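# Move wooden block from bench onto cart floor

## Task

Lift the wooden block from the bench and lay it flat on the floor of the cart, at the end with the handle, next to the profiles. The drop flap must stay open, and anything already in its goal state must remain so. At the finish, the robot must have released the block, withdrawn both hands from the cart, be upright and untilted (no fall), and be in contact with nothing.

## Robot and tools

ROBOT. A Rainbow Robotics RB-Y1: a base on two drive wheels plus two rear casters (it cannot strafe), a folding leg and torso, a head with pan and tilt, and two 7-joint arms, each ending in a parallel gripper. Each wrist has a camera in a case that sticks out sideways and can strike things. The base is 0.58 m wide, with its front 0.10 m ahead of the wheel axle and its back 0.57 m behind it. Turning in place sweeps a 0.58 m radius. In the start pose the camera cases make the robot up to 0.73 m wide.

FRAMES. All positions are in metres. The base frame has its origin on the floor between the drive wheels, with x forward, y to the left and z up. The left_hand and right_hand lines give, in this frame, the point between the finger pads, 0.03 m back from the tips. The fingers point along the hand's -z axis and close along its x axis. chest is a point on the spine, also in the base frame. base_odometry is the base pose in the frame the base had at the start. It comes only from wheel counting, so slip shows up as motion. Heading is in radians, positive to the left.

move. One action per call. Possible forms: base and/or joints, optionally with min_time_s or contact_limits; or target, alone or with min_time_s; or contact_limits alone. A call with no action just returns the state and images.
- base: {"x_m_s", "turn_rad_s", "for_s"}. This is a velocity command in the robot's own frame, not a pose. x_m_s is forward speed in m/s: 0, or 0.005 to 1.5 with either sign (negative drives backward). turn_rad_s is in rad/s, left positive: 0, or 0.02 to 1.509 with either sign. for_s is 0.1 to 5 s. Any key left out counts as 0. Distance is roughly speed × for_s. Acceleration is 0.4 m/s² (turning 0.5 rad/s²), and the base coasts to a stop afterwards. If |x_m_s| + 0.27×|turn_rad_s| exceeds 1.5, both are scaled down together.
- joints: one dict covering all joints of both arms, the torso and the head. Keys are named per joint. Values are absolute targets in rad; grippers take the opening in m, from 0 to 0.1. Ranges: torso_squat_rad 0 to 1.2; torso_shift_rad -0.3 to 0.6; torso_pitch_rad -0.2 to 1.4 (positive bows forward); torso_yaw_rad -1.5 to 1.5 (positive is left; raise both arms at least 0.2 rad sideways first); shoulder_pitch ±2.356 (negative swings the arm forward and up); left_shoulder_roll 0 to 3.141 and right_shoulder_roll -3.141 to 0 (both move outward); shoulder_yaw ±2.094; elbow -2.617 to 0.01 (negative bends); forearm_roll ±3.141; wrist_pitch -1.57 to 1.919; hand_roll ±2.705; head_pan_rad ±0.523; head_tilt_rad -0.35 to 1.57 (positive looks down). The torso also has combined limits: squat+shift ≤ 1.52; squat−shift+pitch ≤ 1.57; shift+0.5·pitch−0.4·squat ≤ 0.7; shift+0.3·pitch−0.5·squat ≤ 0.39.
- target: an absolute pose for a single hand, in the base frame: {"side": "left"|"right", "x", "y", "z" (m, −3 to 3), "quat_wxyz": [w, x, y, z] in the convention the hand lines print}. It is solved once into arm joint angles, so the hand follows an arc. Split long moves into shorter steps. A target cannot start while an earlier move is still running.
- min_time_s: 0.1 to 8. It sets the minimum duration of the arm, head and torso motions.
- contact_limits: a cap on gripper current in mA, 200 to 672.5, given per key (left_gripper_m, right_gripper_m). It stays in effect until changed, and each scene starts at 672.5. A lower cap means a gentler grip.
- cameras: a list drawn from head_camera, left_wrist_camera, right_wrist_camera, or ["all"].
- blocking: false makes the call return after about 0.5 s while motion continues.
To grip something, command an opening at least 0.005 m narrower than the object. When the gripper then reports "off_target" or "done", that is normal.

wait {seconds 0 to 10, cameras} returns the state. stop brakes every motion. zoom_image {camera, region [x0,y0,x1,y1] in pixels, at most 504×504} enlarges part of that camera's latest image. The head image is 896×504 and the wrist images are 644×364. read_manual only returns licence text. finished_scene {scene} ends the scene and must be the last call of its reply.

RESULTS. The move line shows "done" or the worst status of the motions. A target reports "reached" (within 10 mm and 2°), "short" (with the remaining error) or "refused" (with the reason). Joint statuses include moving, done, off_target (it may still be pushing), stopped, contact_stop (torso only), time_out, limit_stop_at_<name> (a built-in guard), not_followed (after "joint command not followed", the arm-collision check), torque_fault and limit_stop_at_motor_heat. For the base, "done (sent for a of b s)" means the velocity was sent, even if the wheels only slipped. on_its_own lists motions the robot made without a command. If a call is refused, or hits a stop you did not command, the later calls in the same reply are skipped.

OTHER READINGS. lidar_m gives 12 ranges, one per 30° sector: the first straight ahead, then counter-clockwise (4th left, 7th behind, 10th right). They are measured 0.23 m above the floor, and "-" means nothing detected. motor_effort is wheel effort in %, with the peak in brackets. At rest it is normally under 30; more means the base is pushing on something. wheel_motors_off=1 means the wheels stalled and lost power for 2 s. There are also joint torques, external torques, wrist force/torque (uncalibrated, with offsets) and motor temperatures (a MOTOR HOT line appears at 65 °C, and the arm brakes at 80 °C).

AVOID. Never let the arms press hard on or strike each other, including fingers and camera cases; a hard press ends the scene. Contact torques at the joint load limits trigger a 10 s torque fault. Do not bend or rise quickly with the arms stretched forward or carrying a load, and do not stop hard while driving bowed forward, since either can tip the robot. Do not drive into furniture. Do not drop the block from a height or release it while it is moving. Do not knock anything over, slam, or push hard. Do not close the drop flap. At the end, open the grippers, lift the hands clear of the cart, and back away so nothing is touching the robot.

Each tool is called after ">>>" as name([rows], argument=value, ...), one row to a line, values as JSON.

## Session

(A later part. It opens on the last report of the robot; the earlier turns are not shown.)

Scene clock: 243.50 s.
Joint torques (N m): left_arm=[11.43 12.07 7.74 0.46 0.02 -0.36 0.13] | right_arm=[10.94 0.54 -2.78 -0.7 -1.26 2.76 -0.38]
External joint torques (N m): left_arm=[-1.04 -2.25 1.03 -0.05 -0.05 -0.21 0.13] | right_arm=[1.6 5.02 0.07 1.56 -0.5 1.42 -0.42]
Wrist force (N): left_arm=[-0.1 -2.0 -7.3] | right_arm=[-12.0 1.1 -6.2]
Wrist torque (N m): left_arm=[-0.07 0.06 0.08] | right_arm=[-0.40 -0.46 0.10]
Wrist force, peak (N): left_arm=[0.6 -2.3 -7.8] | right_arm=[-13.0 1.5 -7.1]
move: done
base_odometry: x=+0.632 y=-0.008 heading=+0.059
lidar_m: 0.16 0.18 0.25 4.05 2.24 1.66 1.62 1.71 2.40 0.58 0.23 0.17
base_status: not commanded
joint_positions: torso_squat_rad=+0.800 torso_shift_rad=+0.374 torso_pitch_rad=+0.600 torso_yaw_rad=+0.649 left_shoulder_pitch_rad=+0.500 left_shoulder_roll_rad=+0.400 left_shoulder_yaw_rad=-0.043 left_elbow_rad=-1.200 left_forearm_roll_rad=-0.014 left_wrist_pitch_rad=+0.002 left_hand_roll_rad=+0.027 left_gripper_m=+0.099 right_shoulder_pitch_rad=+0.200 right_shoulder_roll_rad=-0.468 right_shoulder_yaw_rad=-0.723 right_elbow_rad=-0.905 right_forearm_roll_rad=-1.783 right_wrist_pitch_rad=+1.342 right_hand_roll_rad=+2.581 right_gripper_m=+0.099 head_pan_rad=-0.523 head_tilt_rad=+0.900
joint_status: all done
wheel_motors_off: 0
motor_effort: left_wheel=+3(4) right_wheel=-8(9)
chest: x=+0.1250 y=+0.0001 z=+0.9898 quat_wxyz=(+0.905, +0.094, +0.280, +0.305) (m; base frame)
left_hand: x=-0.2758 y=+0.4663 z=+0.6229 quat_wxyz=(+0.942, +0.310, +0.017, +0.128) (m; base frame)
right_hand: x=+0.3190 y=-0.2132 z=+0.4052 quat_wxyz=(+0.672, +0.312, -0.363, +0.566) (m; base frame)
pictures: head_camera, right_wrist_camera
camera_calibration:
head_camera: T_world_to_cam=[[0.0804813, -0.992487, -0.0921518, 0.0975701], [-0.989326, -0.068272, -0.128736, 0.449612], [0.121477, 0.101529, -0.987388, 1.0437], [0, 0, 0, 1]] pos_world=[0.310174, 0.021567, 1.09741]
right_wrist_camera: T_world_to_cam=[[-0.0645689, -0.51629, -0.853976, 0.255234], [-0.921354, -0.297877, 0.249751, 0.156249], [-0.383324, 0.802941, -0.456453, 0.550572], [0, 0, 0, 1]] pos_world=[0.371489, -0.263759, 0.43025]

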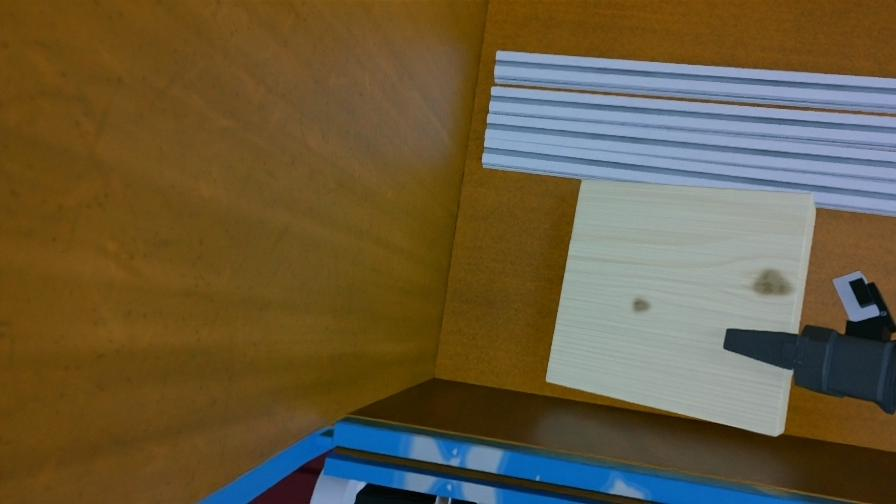

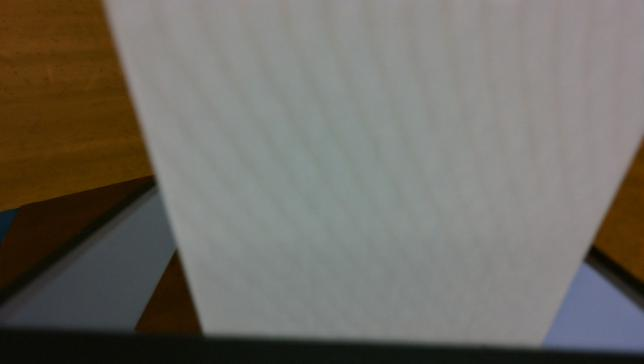

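>>> move(target={"side":"right","x":0.317,"y":-0.218,"z":0.382,"quat_wxyz":[0.672,0.313,-0.363,0.565]}, min_time_s=1.2)

>>> move(target={"side":"right","x":0.317,"y":-0.218,"z":0.366,"quat_wxyz":[0.672,0.313,-0.363,0.565]}, min_time_s=1.0, cameras=["head_camera","right_wrist_camera"])

Scene clock: 246.80 s.
Joint torques (N m): left_arm=[11.35 12.16 7.79 0.43 0.02 -0.41 -0.01] | right_arm=[4.74 -5.78 -3.5 -2.12 -1.88 3.57 0.1]
External joint torques (N m): left_arm=[-1.12 -2.15 1.08 -0.09 -0.04 -0.26 -0.02] | right_arm=[-3.53 -0.5 -1.41 -0.41 -1.31 2.14 0.06]
Wrist force (N): left_arm=[0.4 -2.6 -7.0] | right_arm=[-14.2 3.4 -3.4]
Wrist torque (N m): left_arm=[-0.03 0.17 0.08] | right_arm=[-0.31 -0.23 -0.19]
Wrist force, peak (N): left_arm=[0.3 -3.1 -7.3] | right_arm=[-15.0 3.4 -1.6]
move: done
base_odometry: x=+0.632 y=-0.008 heading=+0.059
lidar_m: 0.17 0.18 0.27 4.06 2.26 1.67 1.62 1.72 2.40 0.58 0.24 0.18
base_status: not commanded
joint_positions: torso_squat_rad=+0.800 torso_shift_rad=+0.374 torso_pitch_rad=+0.600 torso_yaw_rad=+0.649 left_shoulder_pitch_rad=+0.500 left_shoulder_roll_rad=+0.400 left_shoulder_yaw_rad=-0.043 left_elbow_rad=-1.200 left_forearm_roll_rad=-0.014 left_wrist_pitch_rad=+0.002 left_hand_roll_rad=+0.027 left_gripper_m=+0.099 right_shoulder_pitch_rad=+0.041 right_shoulder_roll_rad=-0.494 right_shoulder_yaw_rad=-0.923 right_elbow_rad=-0.634 right_forearm_roll_rad=-1.571 right_wrist_pitch_rad=+1.427 right_hand_roll_rad=+2.705 right_gripper_m=+0.099 head_pan_rad=-0.523 head_tilt_rad=+0.900
joint_status: all done
wheel_motors_off: 0
motor_effort: left_wheel=+4(5) right_wheel=-5(10)
chest: x=+0.1250 y=+0.0001 z=+0.9898 quat_wxyz=(+0.905, +0.094, +0.280, +0.305) (m; base frame)
left_hand: x=-0.2757 y=+0.4663 z=+0.6230 quat_wxyz=(+0.942, +0.310, +0.017, +0.128) (m; base frame)
right_hand: x=+0.3164 y=-0.2181 z=+0.3822 quat_wxyz=(+0.677, +0.310, -0.355, +0.565) (m; base frame)
right_hand_status: reached (checked arc, as near as the solve gets, planned for 1.2 s): 1 mm and 1.1 deg off.
pictures: none

Scene clock: 248.13 s.
Joint torques (N m): left_arm=[11.42 11.93 7.65 0.47 0.02 -0.41 -0.06] | right_arm=[4.78 -7.27 -1.04 -1.86 -1.5 3.19 0.13]
External joint torques (N m): left_arm=[-1.05 -2.38 0.94 -0.05 -0.04 -0.26 -0.06] | right_arm=[-3.11 -1.84 0.85 -0.39 -0.99 1.8 0.09]
Wrist force (N): left_arm=[0.2 -2.4 -6.6] | right_arm=[-13.2 3.4 -3.9]
Wrist torque (N m): left_arm=[-0.07 0.15 0.09] | right_arm=[-0.33 -0.26 -0.19]
Wrist force, peak (N): left_arm=[0.9 -2.4 -7.3] | right_arm=[-14.4 4.0 -5.4]
move: short
base_odometry: x=+0.632 y=-0.008 heading=+0.059
lidar_m: 0.16 0.18 0.26 4.05 2.27 1.68 1.62 1.72 2.40 0.58 0.24 0.18
base_status: not commanded
joint_positions: torso_squat_rad=+0.800 torso_shift_rad=+0.374 torso_pitch_rad=+0.600 torso_yaw_rad=+0.649 left_shoulder_pitch_rad=+0.500 left_shoulder_roll_rad=+0.400 left_shoulder_yaw_rad=-0.043 left_elbow_rad=-1.200 left_forearm_roll_rad=-0.014 left_wrist_pitch_rad=+0.002 left_hand_roll_rad=+0.027 left_gripper_m=+0.099 right_shoulder_pitch_rad=+0.017 right_shoulder_roll_rad=-0.511 right_shoulder_yaw_rad=-0.886 right_elbow_rad=-0.583 right_forearm_roll_rad=-1.571 right_wrist_pitch_rad=+1.357 right_hand_roll_rad=+2.705 right_gripper_m=+0.099 head_pan_rad=-0.523 head_tilt_rad=+0.900
joint_status: all done
wheel_motors_off: 0
motor_effort: left_wheel=+3(4) right_wheel=-6(8)
chest: x=+0.1250 y=+0.0001 z=+0.9898 quat_wxyz=(+0.905, +0.094, +0.280, +0.305) (m; base frame)
left_hand: x=-0.2757 y=+0.4664 z=+0.6230 quat_wxyz=(+0.942, +0.310, +0.017, +0.128) (m; base frame)
right_hand: x=+0.3165 y=-0.2180 z=+0.3664 quat_wxyz=(+0.690, +0.301, -0.333, +0.568) (m; base frame)
right_hand_status: short (checked arc, as near as the solve gets, planned for 1.0 s): 1 mm and 4.3 deg off. The place is met; only the turn is off.
pictures: head_camera, right_wrist_camera
camera_calibration:
head_camera: T_world_to_cam=[[0.0804731, -0.992487, -0.0921609, 0.0974754], [-0.989339, -0.0682728, -0.128637, 0.4496], [0.121378, 0.10153, -0.9874, 1.04374], [0, 0, 0, 1]] pos_world=[0.310275, 0.021467, 1.09741]
right_wrist_camera: T_world_to_cam=[[-0.101399, -0.56731, -0.817238, 0.20663], [-0.912593, -0.274026, 0.303454, 0.145032], [-0.396097, 0.776575, -0.489937, 0.546309], [0, 0, 0, 1]] pos_world=[0.369698, -0.267284, 0.392512]

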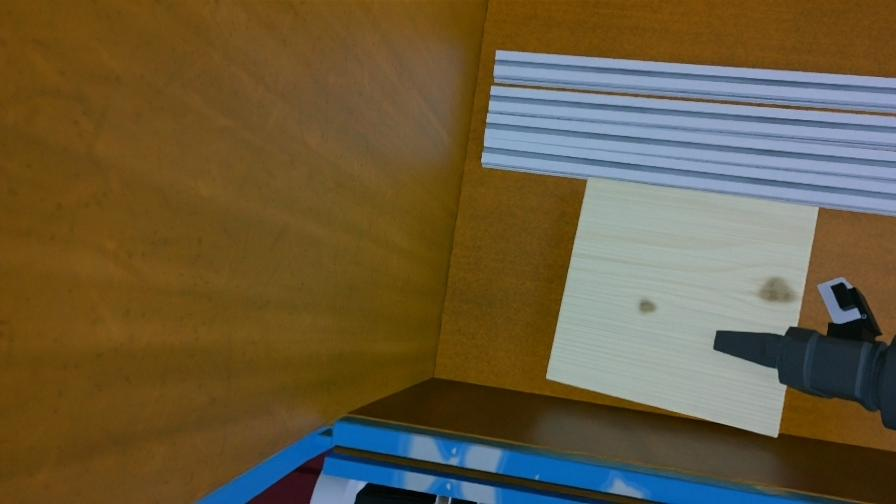

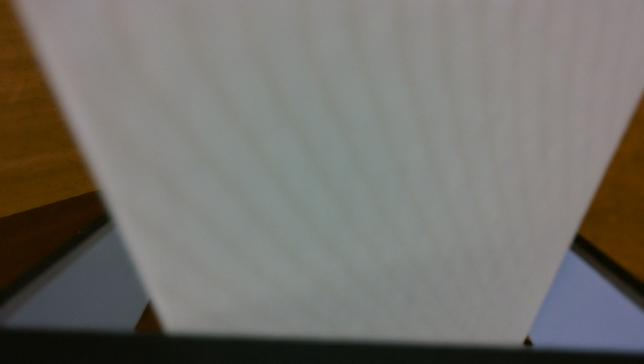

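>>> move(target={"side":"right","x":0.314,"y":-0.24,"z":0.362,"quat_wxyz":[0.690,0.301,-0.333,0.568]}, min_time_s=1.0)

>>> move(target={"side":"right","x":0.311,"y":-0.265,"z":0.362,"quat_wxyz":[0.690,0.301,-0.333,0.568]}, min_time_s=1.0, cameras=["head_camera","right_wrist_camera"])

Scene clock: 253.57 s.
Joint torques (N m): left_arm=[11.63 12.04 7.75 0.56 -0.02 -0.42 0.02] | right_arm=[10.24 -7.28 -0.68 -0.71 -1.29 3.2 0.17]
External joint torques (N m): left_arm=[-0.84 -2.27 1.04 0.04 -0.09 -0.27 0.01] | right_arm=[1.94 -1.24 1.22 0.54 -0.84 1.86 0.13]
Wrist force (N): left_arm=[1.1 -2.0 -7.2] | right_arm=[-12.7 1.1 -7.0]
Wrist torque (N m): left_arm=[-0.08 0.26 0.08] | right_arm=[-0.37 -0.12 -0.11]
Wrist force, peak (N): left_arm=[0.6 -2.8 -7.6] | right_arm=[-14.4 3.7 -4.9]
move: short
base_odometry: x=+0.632 y=-0.008 heading=+0.059
lidar_m: 0.17 0.18 0.28 4.06 2.25 1.68 1.62 1.71 2.38 0.58 0.24 0.18
base_status: not commanded
joint_positions: torso_squat_rad=+0.800 torso_shift_rad=+0.374 torso_pitch_rad=+0.600 torso_yaw_rad=+0.649 left_shoulder_pitch_rad=+0.500 left_shoulder_roll_rad=+0.400 left_shoulder_yaw_rad=-0.043 left_elbow_rad=-1.200 left_forearm_roll_rad=-0.014 left_wrist_pitch_rad=+0.002 left_hand_roll_rad=+0.027 left_gripper_m=+0.099 right_shoulder_pitch_rad=+0.027 right_shoulder_roll_rad=-0.549 right_shoulder_yaw_rad=-0.884 right_elbow_rad=-0.538 right_forearm_roll_rad=-1.571 right_wrist_pitch_rad=+1.338 right_hand_roll_rad=+2.705 right_gripper_m=+0.099 head_pan_rad=-0.523 head_tilt_rad=+0.900
joint_status: all done
wheel_motors_off: 0
motor_effort: left_wheel=+4(4) right_wheel=-6(8)
chest: x=+0.1250 y=+0.0001 z=+0.9898 quat_wxyz=(+0.905, +0.094, +0.280, +0.305) (m; base frame)
left_hand: x=-0.2757 y=+0.4664 z=+0.6230 quat_wxyz=(+0.942, +0.310, +0.017, +0.128) (m; base frame)
right_hand: x=+0.3141 y=-0.2395 z=+0.3624 quat_wxyz=(+0.702, +0.290, -0.312, +0.570) (m; base frame)
right_hand_status: short (checked arc, as near as the solve gets, planned for 1.0 s): 1 mm and 3.1 deg off. The place is met; only the turn is off.
pictures: none

Scene clock: 254.90 s.
Joint torques (N m): left_arm=[11.5 12.53 7.7 0.51 -0.01 -0.41 -0.07] | right_arm=[10.87 -8.2 -4.15 -0.18 -0.83 1.2 0.1]
External joint torques (N m): left_arm=[-0.97 -1.78 0.99 0 -0.07 -0.26 -0.07] | right_arm=[1.97 -1.59 -2.18 0.9 -0.43 -0.1 0.06]
Wrist force (N): left_arm=[0.5 -1.8 -6.0] | right_arm=[-4.1 2.5 -2.5]
Wrist torque (N m): left_arm=[-0.14 0.16 0.12] | right_arm=[-0.31 -0.12 -0.22]
Wrist force, peak (N): left_arm=[0.7 -2.4 -7.2] | right_arm=[-13.0 1.2 -7.6]
move: short
base_odometry: x=+0.632 y=-0.008 heading=+0.059
lidar_m: 0.16 0.18 0.26 4.06 2.25 1.67 1.62 1.71 2.39 0.58 0.24 0.17
base_status: not commanded
joint_positions: torso_squat_rad=+0.800 torso_shift_rad=+0.374 torso_pitch_rad=+0.600 torso_yaw_rad=+0.649 left_shoulder_pitch_rad=+0.500 left_shoulder_roll_rad=+0.400 left_shoulder_yaw_rad=-0.043 left_elbow_rad=-1.200 left_forearm_roll_rad=-0.014 left_wrist_pitch_rad=+0.002 left_hand_roll_rad=+0.027 left_gripper_m=+0.099 right_shoulder_pitch_rad=+0.048 right_shoulder_roll_rad=-0.584 right_shoulder_yaw_rad=-0.890 right_elbow_rad=-0.507 right_forearm_roll_rad=-1.571 right_wrist_pitch_rad=+1.329 right_hand_roll_rad=+2.705 right_gripper_m=+0.099 head_pan_rad=-0.523 head_tilt_rad=+0.900
joint_status: all done
wheel_motors_off: 0
motor_effort: left_wheel=+5(5) right_wheel=-5(7)
chest: x=+0.1250 y=+0.0001 z=+0.9898 quat_wxyz=(+0.905, +0.094, +0.280, +0.305) (m; base frame)
left_hand: x=-0.2757 y=+0.4664 z=+0.6230 quat_wxyz=(+0.942, +0.310, +0.017, +0.128) (m; base frame)
right_hand: x=+0.3110 y=-0.2643 z=+0.3625 quat_wxyz=(+0.713, +0.279, -0.294, +0.573) (m; base frame)
right_hand_status: short (checked arc, as near as the solve gets, planned for 1.0 s): 1 mm and 5.8 deg off. The place is met; only the turn is off.
pictures: head_camera, right_wrist_camera
camera_calibration:
head_camera: T_world_to_cam=[[0.0804731, -0.992487, -0.0921609, 0.0974754], [-0.989339, -0.0682728, -0.128637, 0.4496], [0.121378, 0.10153, -0.9874, 1.04374], [0, 0, 0, 1]] pos_world=[0.310275, 0.021467, 1.09741]
right_wrist_camera: T_world_to_cam=[[-0.1407, -0.638149, -0.756948, 0.148238], [-0.900934, -0.234486, 0.365149, 0.112965], [-0.410513, 0.733337, -0.541938, 0.590127], [0, 0, 0, 1]] pos_world=[0.364886, -0.311675, 0.390772]

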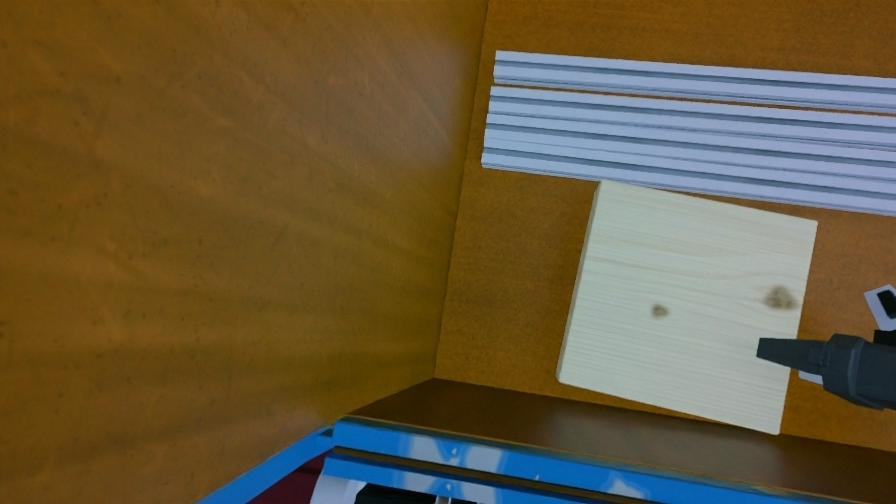

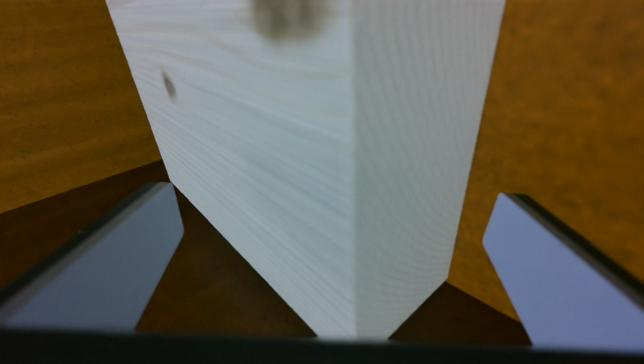

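>>> move(target={"side":"right","x":0.308,"y":-0.32,"z":0.37,"quat_wxyz":[0.713,0.279,-0.294,0.573]}, min_time_s=1.5, cameras=["head_camera","right_wrist_camera"])

Scene clock: 262.67 s.
Joint torques (N m): left_arm=[11.55 12.24 7.73 0.48 0.01 -0.39 0.02] | right_arm=[12.28 -9.37 -4.12 0.06 -0.66 1.05 0.07]
External joint torques (N m): left_arm=[-0.92 -2.07 1.02 -0.03 -0.05 -0.24 0.01] | right_arm=[2.14 -1.5 -2.03 0.86 -0.34 -0.14 0.03]
Wrist force (N): left_arm=[0.2 -2.1 -6.7] | right_arm=[-4.0 1.9 -2.6]
Wrist torque (N m): left_arm=[-0.06 0.11 0.06] | right_arm=[-0.26 -0.14 -0.20]
Wrist force, peak (N): left_arm=[1.2 -2.6 -7.6] | right_arm=[-4.6 2.4 -2.3]
move: short
base_odometry: x=+0.632 y=-0.008 heading=+0.059
lidar_m: 0.16 0.17 0.28 4.07 2.25 1.68 1.62 1.71 2.39 0.60 0.25 0.18
base_status: not commanded
joint_positions: torso_squat_rad=+0.800 torso_shift_rad=+0.374 torso_pitch_rad=+0.600 torso_yaw_rad=+0.649 left_shoulder_pitch_rad=+0.500 left_shoulder_roll_rad=+0.400 left_shoulder_yaw_rad=-0.043 left_elbow_rad=-1.200 left_forearm_roll_rad=-0.014 left_wrist_pitch_rad=+0.002 left_hand_roll_rad=+0.027 left_gripper_m=+0.099 right_shoulder_pitch_rad=+0.099 right_shoulder_roll_rad=-0.662 right_shoulder_yaw_rad=-0.916 right_elbow_rad=-0.447 right_forearm_roll_rad=-1.571 right_wrist_pitch_rad=+1.329 right_hand_roll_rad=+2.705 right_gripper_m=+0.099 head_pan_rad=-0.523 head_tilt_rad=+0.900
joint_status: all done
wheel_motors_off: 0
motor_effort: left_wheel=+4(5) right_wheel=-4(8)
chest: x=+0.1250 y=+0.0001 z=+0.9898 quat_wxyz=(+0.905, +0.094, +0.280, +0.305) (m; base frame)
left_hand: x=-0.2757 y=+0.4664 z=+0.6230 quat_wxyz=(+0.942, +0.310, +0.017, +0.128) (m; base frame)
right_hand: x=+0.3080 y=-0.3192 z=+0.3704 quat_wxyz=(+0.732, +0.255, -0.259, +0.577) (m; base frame)
right_hand_status: short (checked arc, as near as the solve gets, planned for 1.5 s): 1 mm and 5.3 deg off. The place is met; only the turn is off.
pictures: head_camera, right_wrist_camera
camera_calibration:
head_camera: T_world_to_cam=[[0.0804731, -0.992487, -0.0921609, 0.0974754], [-0.989339, -0.0682728, -0.128637, 0.4496], [0.121378, 0.10153, -0.9874, 1.04374], [0, 0, 0, 1]] pos_world=[0.310275, 0.021467, 1.09741]
right_wrist_camera: T_world_to_cam=[[-0.169729, -0.69972, -0.693963, 0.0847427], [-0.891647, -0.190868, 0.41053, 0.0886798], [-0.419711, 0.688449, -0.591507, 0.640387], [0, 0, 0, 1]] pos_world=[0.362232, -0.364652, 0.401196]

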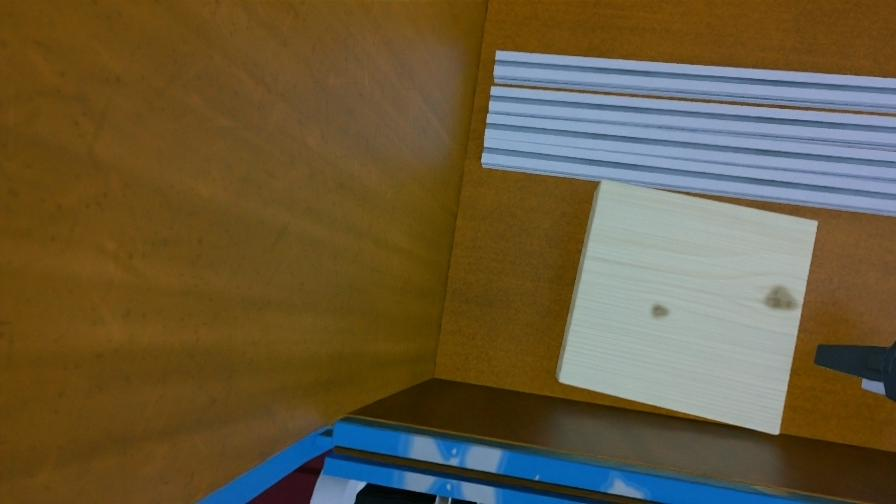

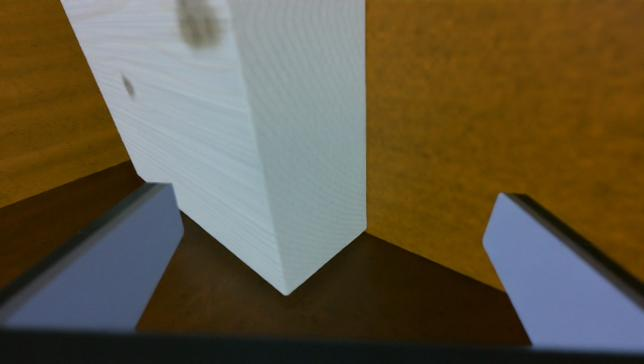

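>>> zoom_image(camera="right_wrist_camera", region=[60, 0, 440, 310])

>>> zoom_image(camera="head_camera", region=[520, 150, 840, 450])

Scaled by 1.326 from the camera's 644x364 image, which has a finer 1265x715 frame.

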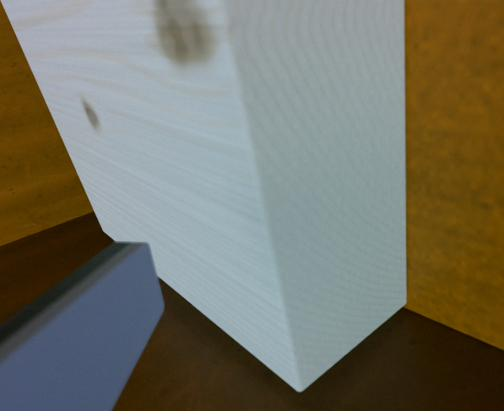

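Scaled by 1.575 from the camera's 896x504 image, which has a finer 1280x720 frame.

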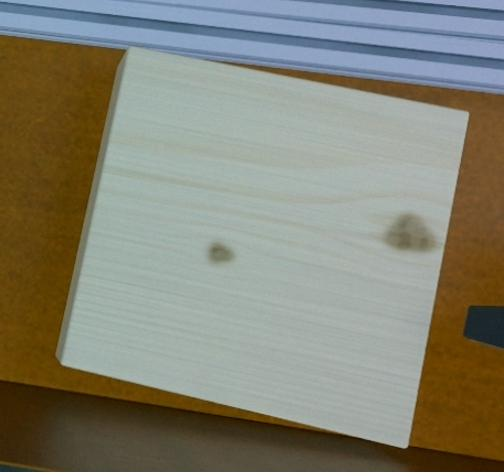

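>>> move(target={"side":"right","x":0.33,"y":-0.43,"z":0.39,"quat_wxyz":[0.732,0.255,-0.259,0.577]}, min_time_s=1.5, cameras=["head_camera","right_wrist_camera"])

Scene clock: 282.80 s.
Joint torques (N m): left_arm=[11.68 12.34 7.79 0.39 -0.1 -0.44 0.05] | right_arm=[12.78 -11.88 -4.01 0.42 -0.04 0.94 0.09]
External joint torques (N m): left_arm=[-0.79 -1.97 1.07 -0.12 -0.16 -0.29 0.05] | right_arm=[1.5 -1.18 -2.1 0.91 0.16 0.11 0.07]
Wrist force (N): left_arm=[1.2 -2.1 -6.4] | right_arm=[-2.4 2.3 -3.5]
Wrist torque (N m): left_arm=[-0.06 0.23 0.09] | right_arm=[-0.29 -0.02 -0.19]
Wrist force, peak (N): left_arm=[0.5 -2.9 -7.2] | right_arm=[-4.1 2.7 -3.3]
move: short
base_odometry: x=+0.632 y=-0.008 heading=+0.059
lidar_m: 0.16 0.18 0.27 4.05 2.26 1.67 1.61 1.72 2.40 0.59 0.24 0.17
base_status: not commanded
joint_positions: torso_squat_rad=+0.800 torso_shift_rad=+0.374 torso_pitch_rad=+0.600 torso_yaw_rad=+0.649 left_shoulder_pitch_rad=+0.500 left_shoulder_roll_rad=+0.400 left_shoulder_yaw_rad=-0.043 left_elbow_rad=-1.200 left_forearm_roll_rad=-0.014 left_wrist_pitch_rad=+0.002 left_hand_roll_rad=+0.027 left_gripper_m=+0.099 right_shoulder_pitch_rad=+0.161 right_shoulder_roll_rad=-0.849 right_shoulder_yaw_rad=-0.956 right_elbow_rad=-0.300 right_forearm_roll_rad=-1.569 right_wrist_pitch_rad=+1.255 right_hand_roll_rad=+2.705 right_gripper_m=+0.099 head_pan_rad=-0.523 head_tilt_rad=+0.900
joint_status: all done
wheel_motors_off: 0
motor_effort: left_wheel=+4(5) right_wheel=-7(7)
chest: x=+0.1250 y=+0.0001 z=+0.9898 quat_wxyz=(+0.905, +0.094, +0.280, +0.305) (m; base frame)
left_hand: x=-0.2757 y=+0.4664 z=+0.6230 quat_wxyz=(+0.942, +0.310, +0.017, +0.128) (m; base frame)
right_hand: x=+0.3299 y=-0.4292 z=+0.3904 quat_wxyz=(+0.767, +0.173, -0.187, +0.589) (m; base frame)
right_hand_status: short (checked arc, as near as the solve gets, planned for 1.5 s): 1 mm and 13.3 deg off. The place is met; only the turn is off.
pictures: head_camera, right_wrist_camera
camera_calibration:
head_camera: T_world_to_cam=[[0.0804731, -0.992487, -0.0921609, 0.0974754], [-0.989339, -0.0682728, -0.128637, 0.4496], [0.121378, 0.10153, -0.9874, 1.04374], [0, 0, 0, 1]] pos_world=[0.310275, 0.021467, 1.09741]
right_wrist_camera: T_world_to_cam=[[-0.206154, -0.832879, -0.513628, -0.0901278], [-0.885073, -0.0651418, 0.460871, 0.11123], [-0.417308, 0.549609, -0.723729, 0.728311], [0, 0, 0, 1]] pos_world=[0.383797, -0.468106, 0.429545]

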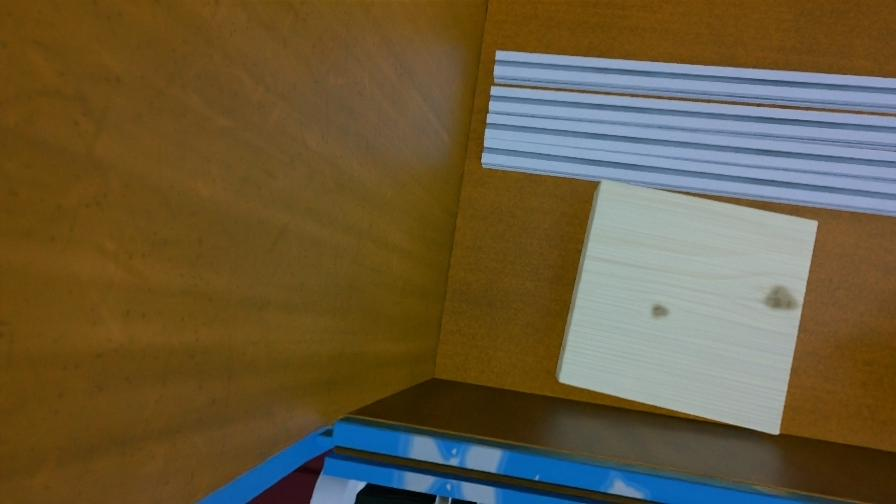

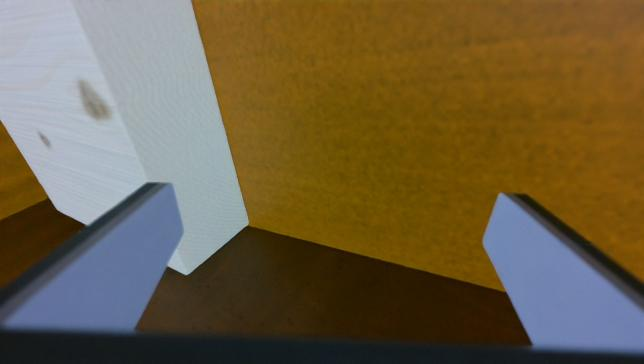

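>>> move(target={"side":"right","x":0.35,"y":-0.46,"z":0.52,"quat_wxyz":[0.767,0.173,-0.187,0.589]}, min_time_s=1.5)

>>> move(joints={"torso_squat_rad":0.3,"torso_shift_rad":0.1}, min_time_s=2.5, cameras=["head_camera"])

Scene clock: 286.80 s.
Joint torques (N m): left_arm=[11.6 12.13 7.68 0.33 -0.02 -0.32 -0.11] | right_arm=[15.3 -4.21 -7.95 -2.66 -0.94 0.59 0.01]
External joint torques (N m): left_arm=[-0.87 -2.18 0.97 -0.18 -0.08 -0.17 -0.11] | right_arm=[0.72 1.72 -0.82 -0.45 -0.36 0.04 -0.02]
Wrist force (N): left_arm=[0.7 -2.1 -6.8] | right_arm=[-2.9 2.5 -3.3]
Wrist torque (N m): left_arm=[-0.10 0.20 0.07] | right_arm=[-0.31 -0.08 -0.04]
Wrist force, peak (N): left_arm=[0.0 -3.0 -7.4] | right_arm=[-2.9 2.4 -4.3]
move: done
base_odometry: x=+0.632 y=-0.008 heading=+0.059
lidar_m: 0.17 0.19 0.26 4.07 2.25 1.68 1.61 1.71 2.38 0.59 0.24 0.18
base_status: not commanded
joint_positions: torso_squat_rad=+0.800 torso_shift_rad=+0.374 torso_pitch_rad=+0.600 torso_yaw_rad=+0.649 left_shoulder_pitch_rad=+0.500 left_shoulder_roll_rad=+0.400 left_shoulder_yaw_rad=-0.043 left_elbow_rad=-1.200 left_forearm_roll_rad=-0.014 left_wrist_pitch_rad=+0.002 left_hand_roll_rad=+0.027 left_gripper_m=+0.099 right_shoulder_pitch_rad=+0.605 right_shoulder_roll_rad=-0.654 right_shoulder_yaw_rad=-1.126 right_elbow_rad=-1.174 right_forearm_roll_rad=-1.634 right_wrist_pitch_rad=+1.432 right_hand_roll_rad=+2.191 right_gripper_m=+0.099 head_pan_rad=-0.523 head_tilt_rad=+0.900
joint_status: all done
wheel_motors_off: 0
motor_effort: left_wheel=+4(5) right_wheel=-3(7)
chest: x=+0.1249 y=+0.0001 z=+0.9898 quat_wxyz=(+0.905, +0.094, +0.280, +0.305) (m; base frame)
left_hand: x=-0.2757 y=+0.4664 z=+0.6230 quat_wxyz=(+0.942, +0.310, +0.017, +0.128) (m; base frame)
right_hand: x=+0.3501 y=-0.4599 z=+0.5200 quat_wxyz=(+0.767, +0.173, -0.188, +0.589) (m; base frame)
right_hand_status: reached (checked arc, planned for 1.5 s): 0 mm and 0.1 deg off.
pictures: none

Scene clock: 289.60 s.
Joint torques (N m): left_arm=[11.76 12.31 7.69 0.39 0.06 -0.41 0.02] | right_arm=[15.44 -4.44 -8.14 -2.62 -0.83 0.58 -0.05]
External joint torques (N m): left_arm=[-0.7 -2 0.98 -0.12 0 -0.26 0.01] | right_arm=[0.86 1.49 -1 -0.41 -0.25 0.04 -0.08]
Wrist force (N): left_arm=[0.7 -2.5 -6.4] | right_arm=[-2.4 2.4 -3.9]
Wrist torque (N m): left_arm=[-0.05 0.19 0.10] | right_arm=[-0.31 0.00 -0.02]
Wrist force, peak (N): left_arm=[0.5 -3.2 -7.8] | right_arm=[-2.7 2.1 -4.2]
move: done
base_odometry: x=+0.632 y=-0.008 heading=+0.059
lidar_m: 0.17 0.18 0.28 4.07 2.25 1.67 1.61 1.73 2.39 0.59 0.24 0.16
base_status: not commanded
joint_positions: torso_squat_rad=+0.300 torso_shift_rad=+0.100 torso_pitch_rad=+0.600 torso_yaw_rad=+0.649 left_shoulder_pitch_rad=+0.500 left_shoulder_roll_rad=+0.400 left_shoulder_yaw_rad=-0.043 left_elbow_rad=-1.200 left_forearm_roll_rad=-0.014 left_wrist_pitch_rad=+0.002 left_hand_roll_rad=+0.027 left_gripper_m=+0.099 right_shoulder_pitch_rad=+0.605 right_shoulder_roll_rad=-0.654 right_shoulder_yaw_rad=-1.126 right_elbow_rad=-1.174 right_forearm_roll_rad=-1.634 right_wrist_pitch_rad=+1.432 right_hand_roll_rad=+2.191 right_gripper_m=+0.099 head_pan_rad=-0.523 head_tilt_rad=+0.900
joint_status: all done
wheel_motors_off: 0
motor_effort: left_wheel=+6(7) right_wheel=-4(8)
chest: x=+0.0135 y=+0.0001 z=+1.2013 quat_wxyz=(+0.905, +0.094, +0.280, +0.305) (m; base frame)
left_hand: x=-0.3872 y=+0.4664 z=+0.8344 quat_wxyz=(+0.942, +0.310, +0.017, +0.128) (m; base frame)
right_hand: x=+0.2387 y=-0.4599 z=+0.7315 quat_wxyz=(+0.767, +0.173, -0.188, +0.589) (m; base frame)
pictures: head_camera
camera_calibration:
head_camera: T_world_to_cam=[[0.0804813, -0.992487, -0.0921518, 0.126026], [-0.989326, -0.068272, -0.128736, 0.366629], [0.121477, 0.101529, -0.987388, 1.26607], [0, 0, 0, 1]] pos_world=[0.198774, 0.021567, 1.30891]

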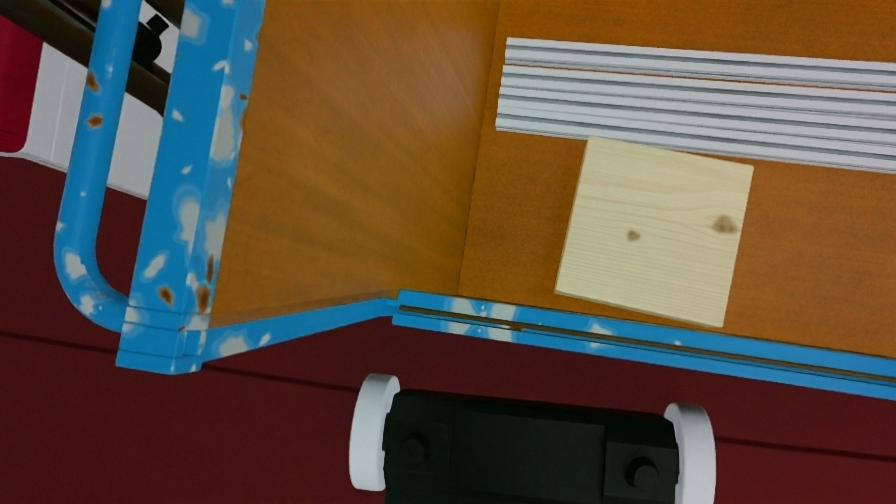

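>>> move(joints={"torso_squat_rad":0.05,"torso_shift_rad":0.0,"torso_pitch_rad":0.2}, min_time_s=1.8)

>>> move(base={"x_m_s":-0.3,"for_s":2.0}, joints={"torso_yaw_rad":0.0,"torso_pitch_rad":0.0,"head_pan_rad":0.0}, min_time_s=2.5, cameras=["head_camera"])

Scene clock: 293.23 s.
Joint torques (N m): left_arm=[4.33 8.94 6.21 -3.58 0.03 -1.17 -0.06] | right_arm=[10.15 -12.95 -8.5 -5.28 -1.29 0.09 -0.08]
External joint torques (N m): left_arm=[-0.93 -2.05 0.99 -0.04 -0.03 -0.27 -0.05] | right_arm=[0.67 1.2 -1.14 -0.38 -0.2 0.07 -0.11]
Wrist force (N): left_arm=[-1.3 -1.8 -6.4] | right_arm=[-3.0 4.0 -2.7]
Wrist torque (N m): left_arm=[-0.13 0.08 0.10] | right_arm=[-0.33 -0.05 -0.07]
Wrist force, peak (N): left_arm=[0.7 -2.4 -7.7] | right_arm=[-3.6 4.4 -2.7]
move: done
base_odometry: x=+0.632 y=-0.008 heading=+0.059
lidar_m: 0.16 0.19 0.27 4.06 2.25 1.65 1.61 1.72 2.38 0.59 0.24 0.17
base_status: not commanded
joint_positions: torso_squat_rad=+0.050 torso_shift_rad=+0.000 torso_pitch_rad=+0.200 torso_yaw_rad=+0.649 left_shoulder_pitch_rad=+0.500 left_shoulder_roll_rad=+0.400 left_shoulder_yaw_rad=-0.043 left_elbow_rad=-1.200 left_forearm_roll_rad=-0.014 left_wrist_pitch_rad=+0.002 left_hand_roll_rad=+0.027 left_gripper_m=+0.099 right_shoulder_pitch_rad=+0.605 right_shoulder_roll_rad=-0.654 right_shoulder_yaw_rad=-1.126 right_elbow_rad=-1.174 right_forearm_roll_rad=-1.634 right_wrist_pitch_rad=+1.432 right_hand_roll_rad=+2.191 right_gripper_m=+0.099 head_pan_rad=-0.523 head_tilt_rad=+0.900
joint_status: all done
wheel_motors_off: 0
motor_effort: left_wheel=+8(8) right_wheel=-7(9)
chest: x=-0.1665 y=+0.0001 z=+1.2829 quat_wxyz=(+0.943, +0.032, +0.095, +0.317) (m; base frame)
left_hand: x=-0.3927 y=+0.4664 z=+0.7889 quat_wxyz=(+0.926, +0.279, -0.171, +0.187) (m; base frame)
right_hand: x=+0.2239 y=-0.4599 z=+0.9379 quat_wxyz=(+0.714, +0.053, -0.336, +0.612) (m; base frame)
pictures: none

Scene clock: 296.43 s.
Joint torques (N m): left_arm=[0.84 7.06 4.79 -5.19 -0.01 -1.47 -0.11] | right_arm=[6.42 -17.11 -8.08 -6.25 -1.48 -0.09 0]
External joint torques (N m): left_arm=[-0.43 -1.58 0.64 0.22 -0.06 -0.24 -0.09] | right_arm=[0.12 0.38 -1.05 -0.27 -0.2 0.16 -0.02]
Wrist force (N): left_arm=[-2.8 -0.6 -5.9] | right_arm=[-2.8 5.4 -2.0]
Wrist torque (N m): left_arm=[-0.17 0.02 0.13] | right_arm=[-0.43 -0.01 -0.07]
Wrist force, peak (N): left_arm=[-3.0 -1.2 -7.3] | right_arm=[-3.2 5.8 -1.9]
move: done
base_odometry: x=+0.033 y=-0.044 heading=+0.061
lidar_m: 0.76 1.09 1.59 3.63 1.41 1.05 1.01 1.09 1.53 4.52 1.05 0.79
base_status: done (sent for 2 of 2 s)
joint_positions: torso_squat_rad=+0.050 torso_shift_rad=+0.000 torso_pitch_rad=+0.000 torso_yaw_rad=+0.000 left_shoulder_pitch_rad=+0.500 left_shoulder_roll_rad=+0.400 left_shoulder_yaw_rad=-0.043 left_elbow_rad=-1.200 left_forearm_roll_rad=-0.014 left_wrist_pitch_rad=+0.002 left_hand_roll_rad=+0.027 left_gripper_m=+0.099 right_shoulder_pitch_rad=+0.606 right_shoulder_roll_rad=-0.654 right_shoulder_yaw_rad=-1.126 right_elbow_rad=-1.174 right_forearm_roll_rad=-1.634 right_wrist_pitch_rad=+1.432 right_hand_roll_rad=+2.191 right_gripper_m=+0.099 head_pan_rad=+0.000 head_tilt_rad=+0.900
joint_status: all done
wheel_motors_off: 0
motor_effort: left_wheel=+22(50) right_wheel=-24(38)
chest: x=-0.2280 y=+0.0001 z=+1.2891 quat_wxyz=(+1.000, +0.000, +0.000, +0.000) (m; base frame)
left_hand: x=-0.0443 y=+0.4461 z=+0.7600 quat_wxyz=(+0.926, +0.161, -0.331, -0.086) (m; base frame)
right_hand: x=-0.1469 y=-0.6391 z=+1.0285 quat_wxyz=(+0.837, -0.138, -0.382, +0.366) (m; base frame)
pictures: head_camera
camera_calibration:
head_camera: T_world_to_cam=[[-0.00760019, -0.999501, -0.0306431, 0.0431824], [-0.746386, 0.0260634, -0.665003, 0.888116], [0.66547, 0.0178175, -0.746212, 1.19346], [0, 0, 0, 1]] pos_world=[-0.131004, -0.00125081, 1.48249]

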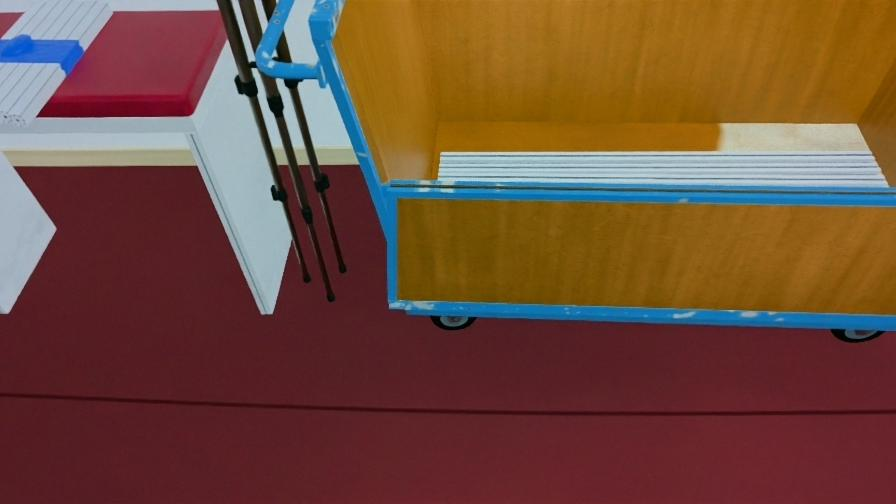

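>>> finished_scene(scene=2)

The scene is finished: the task was done.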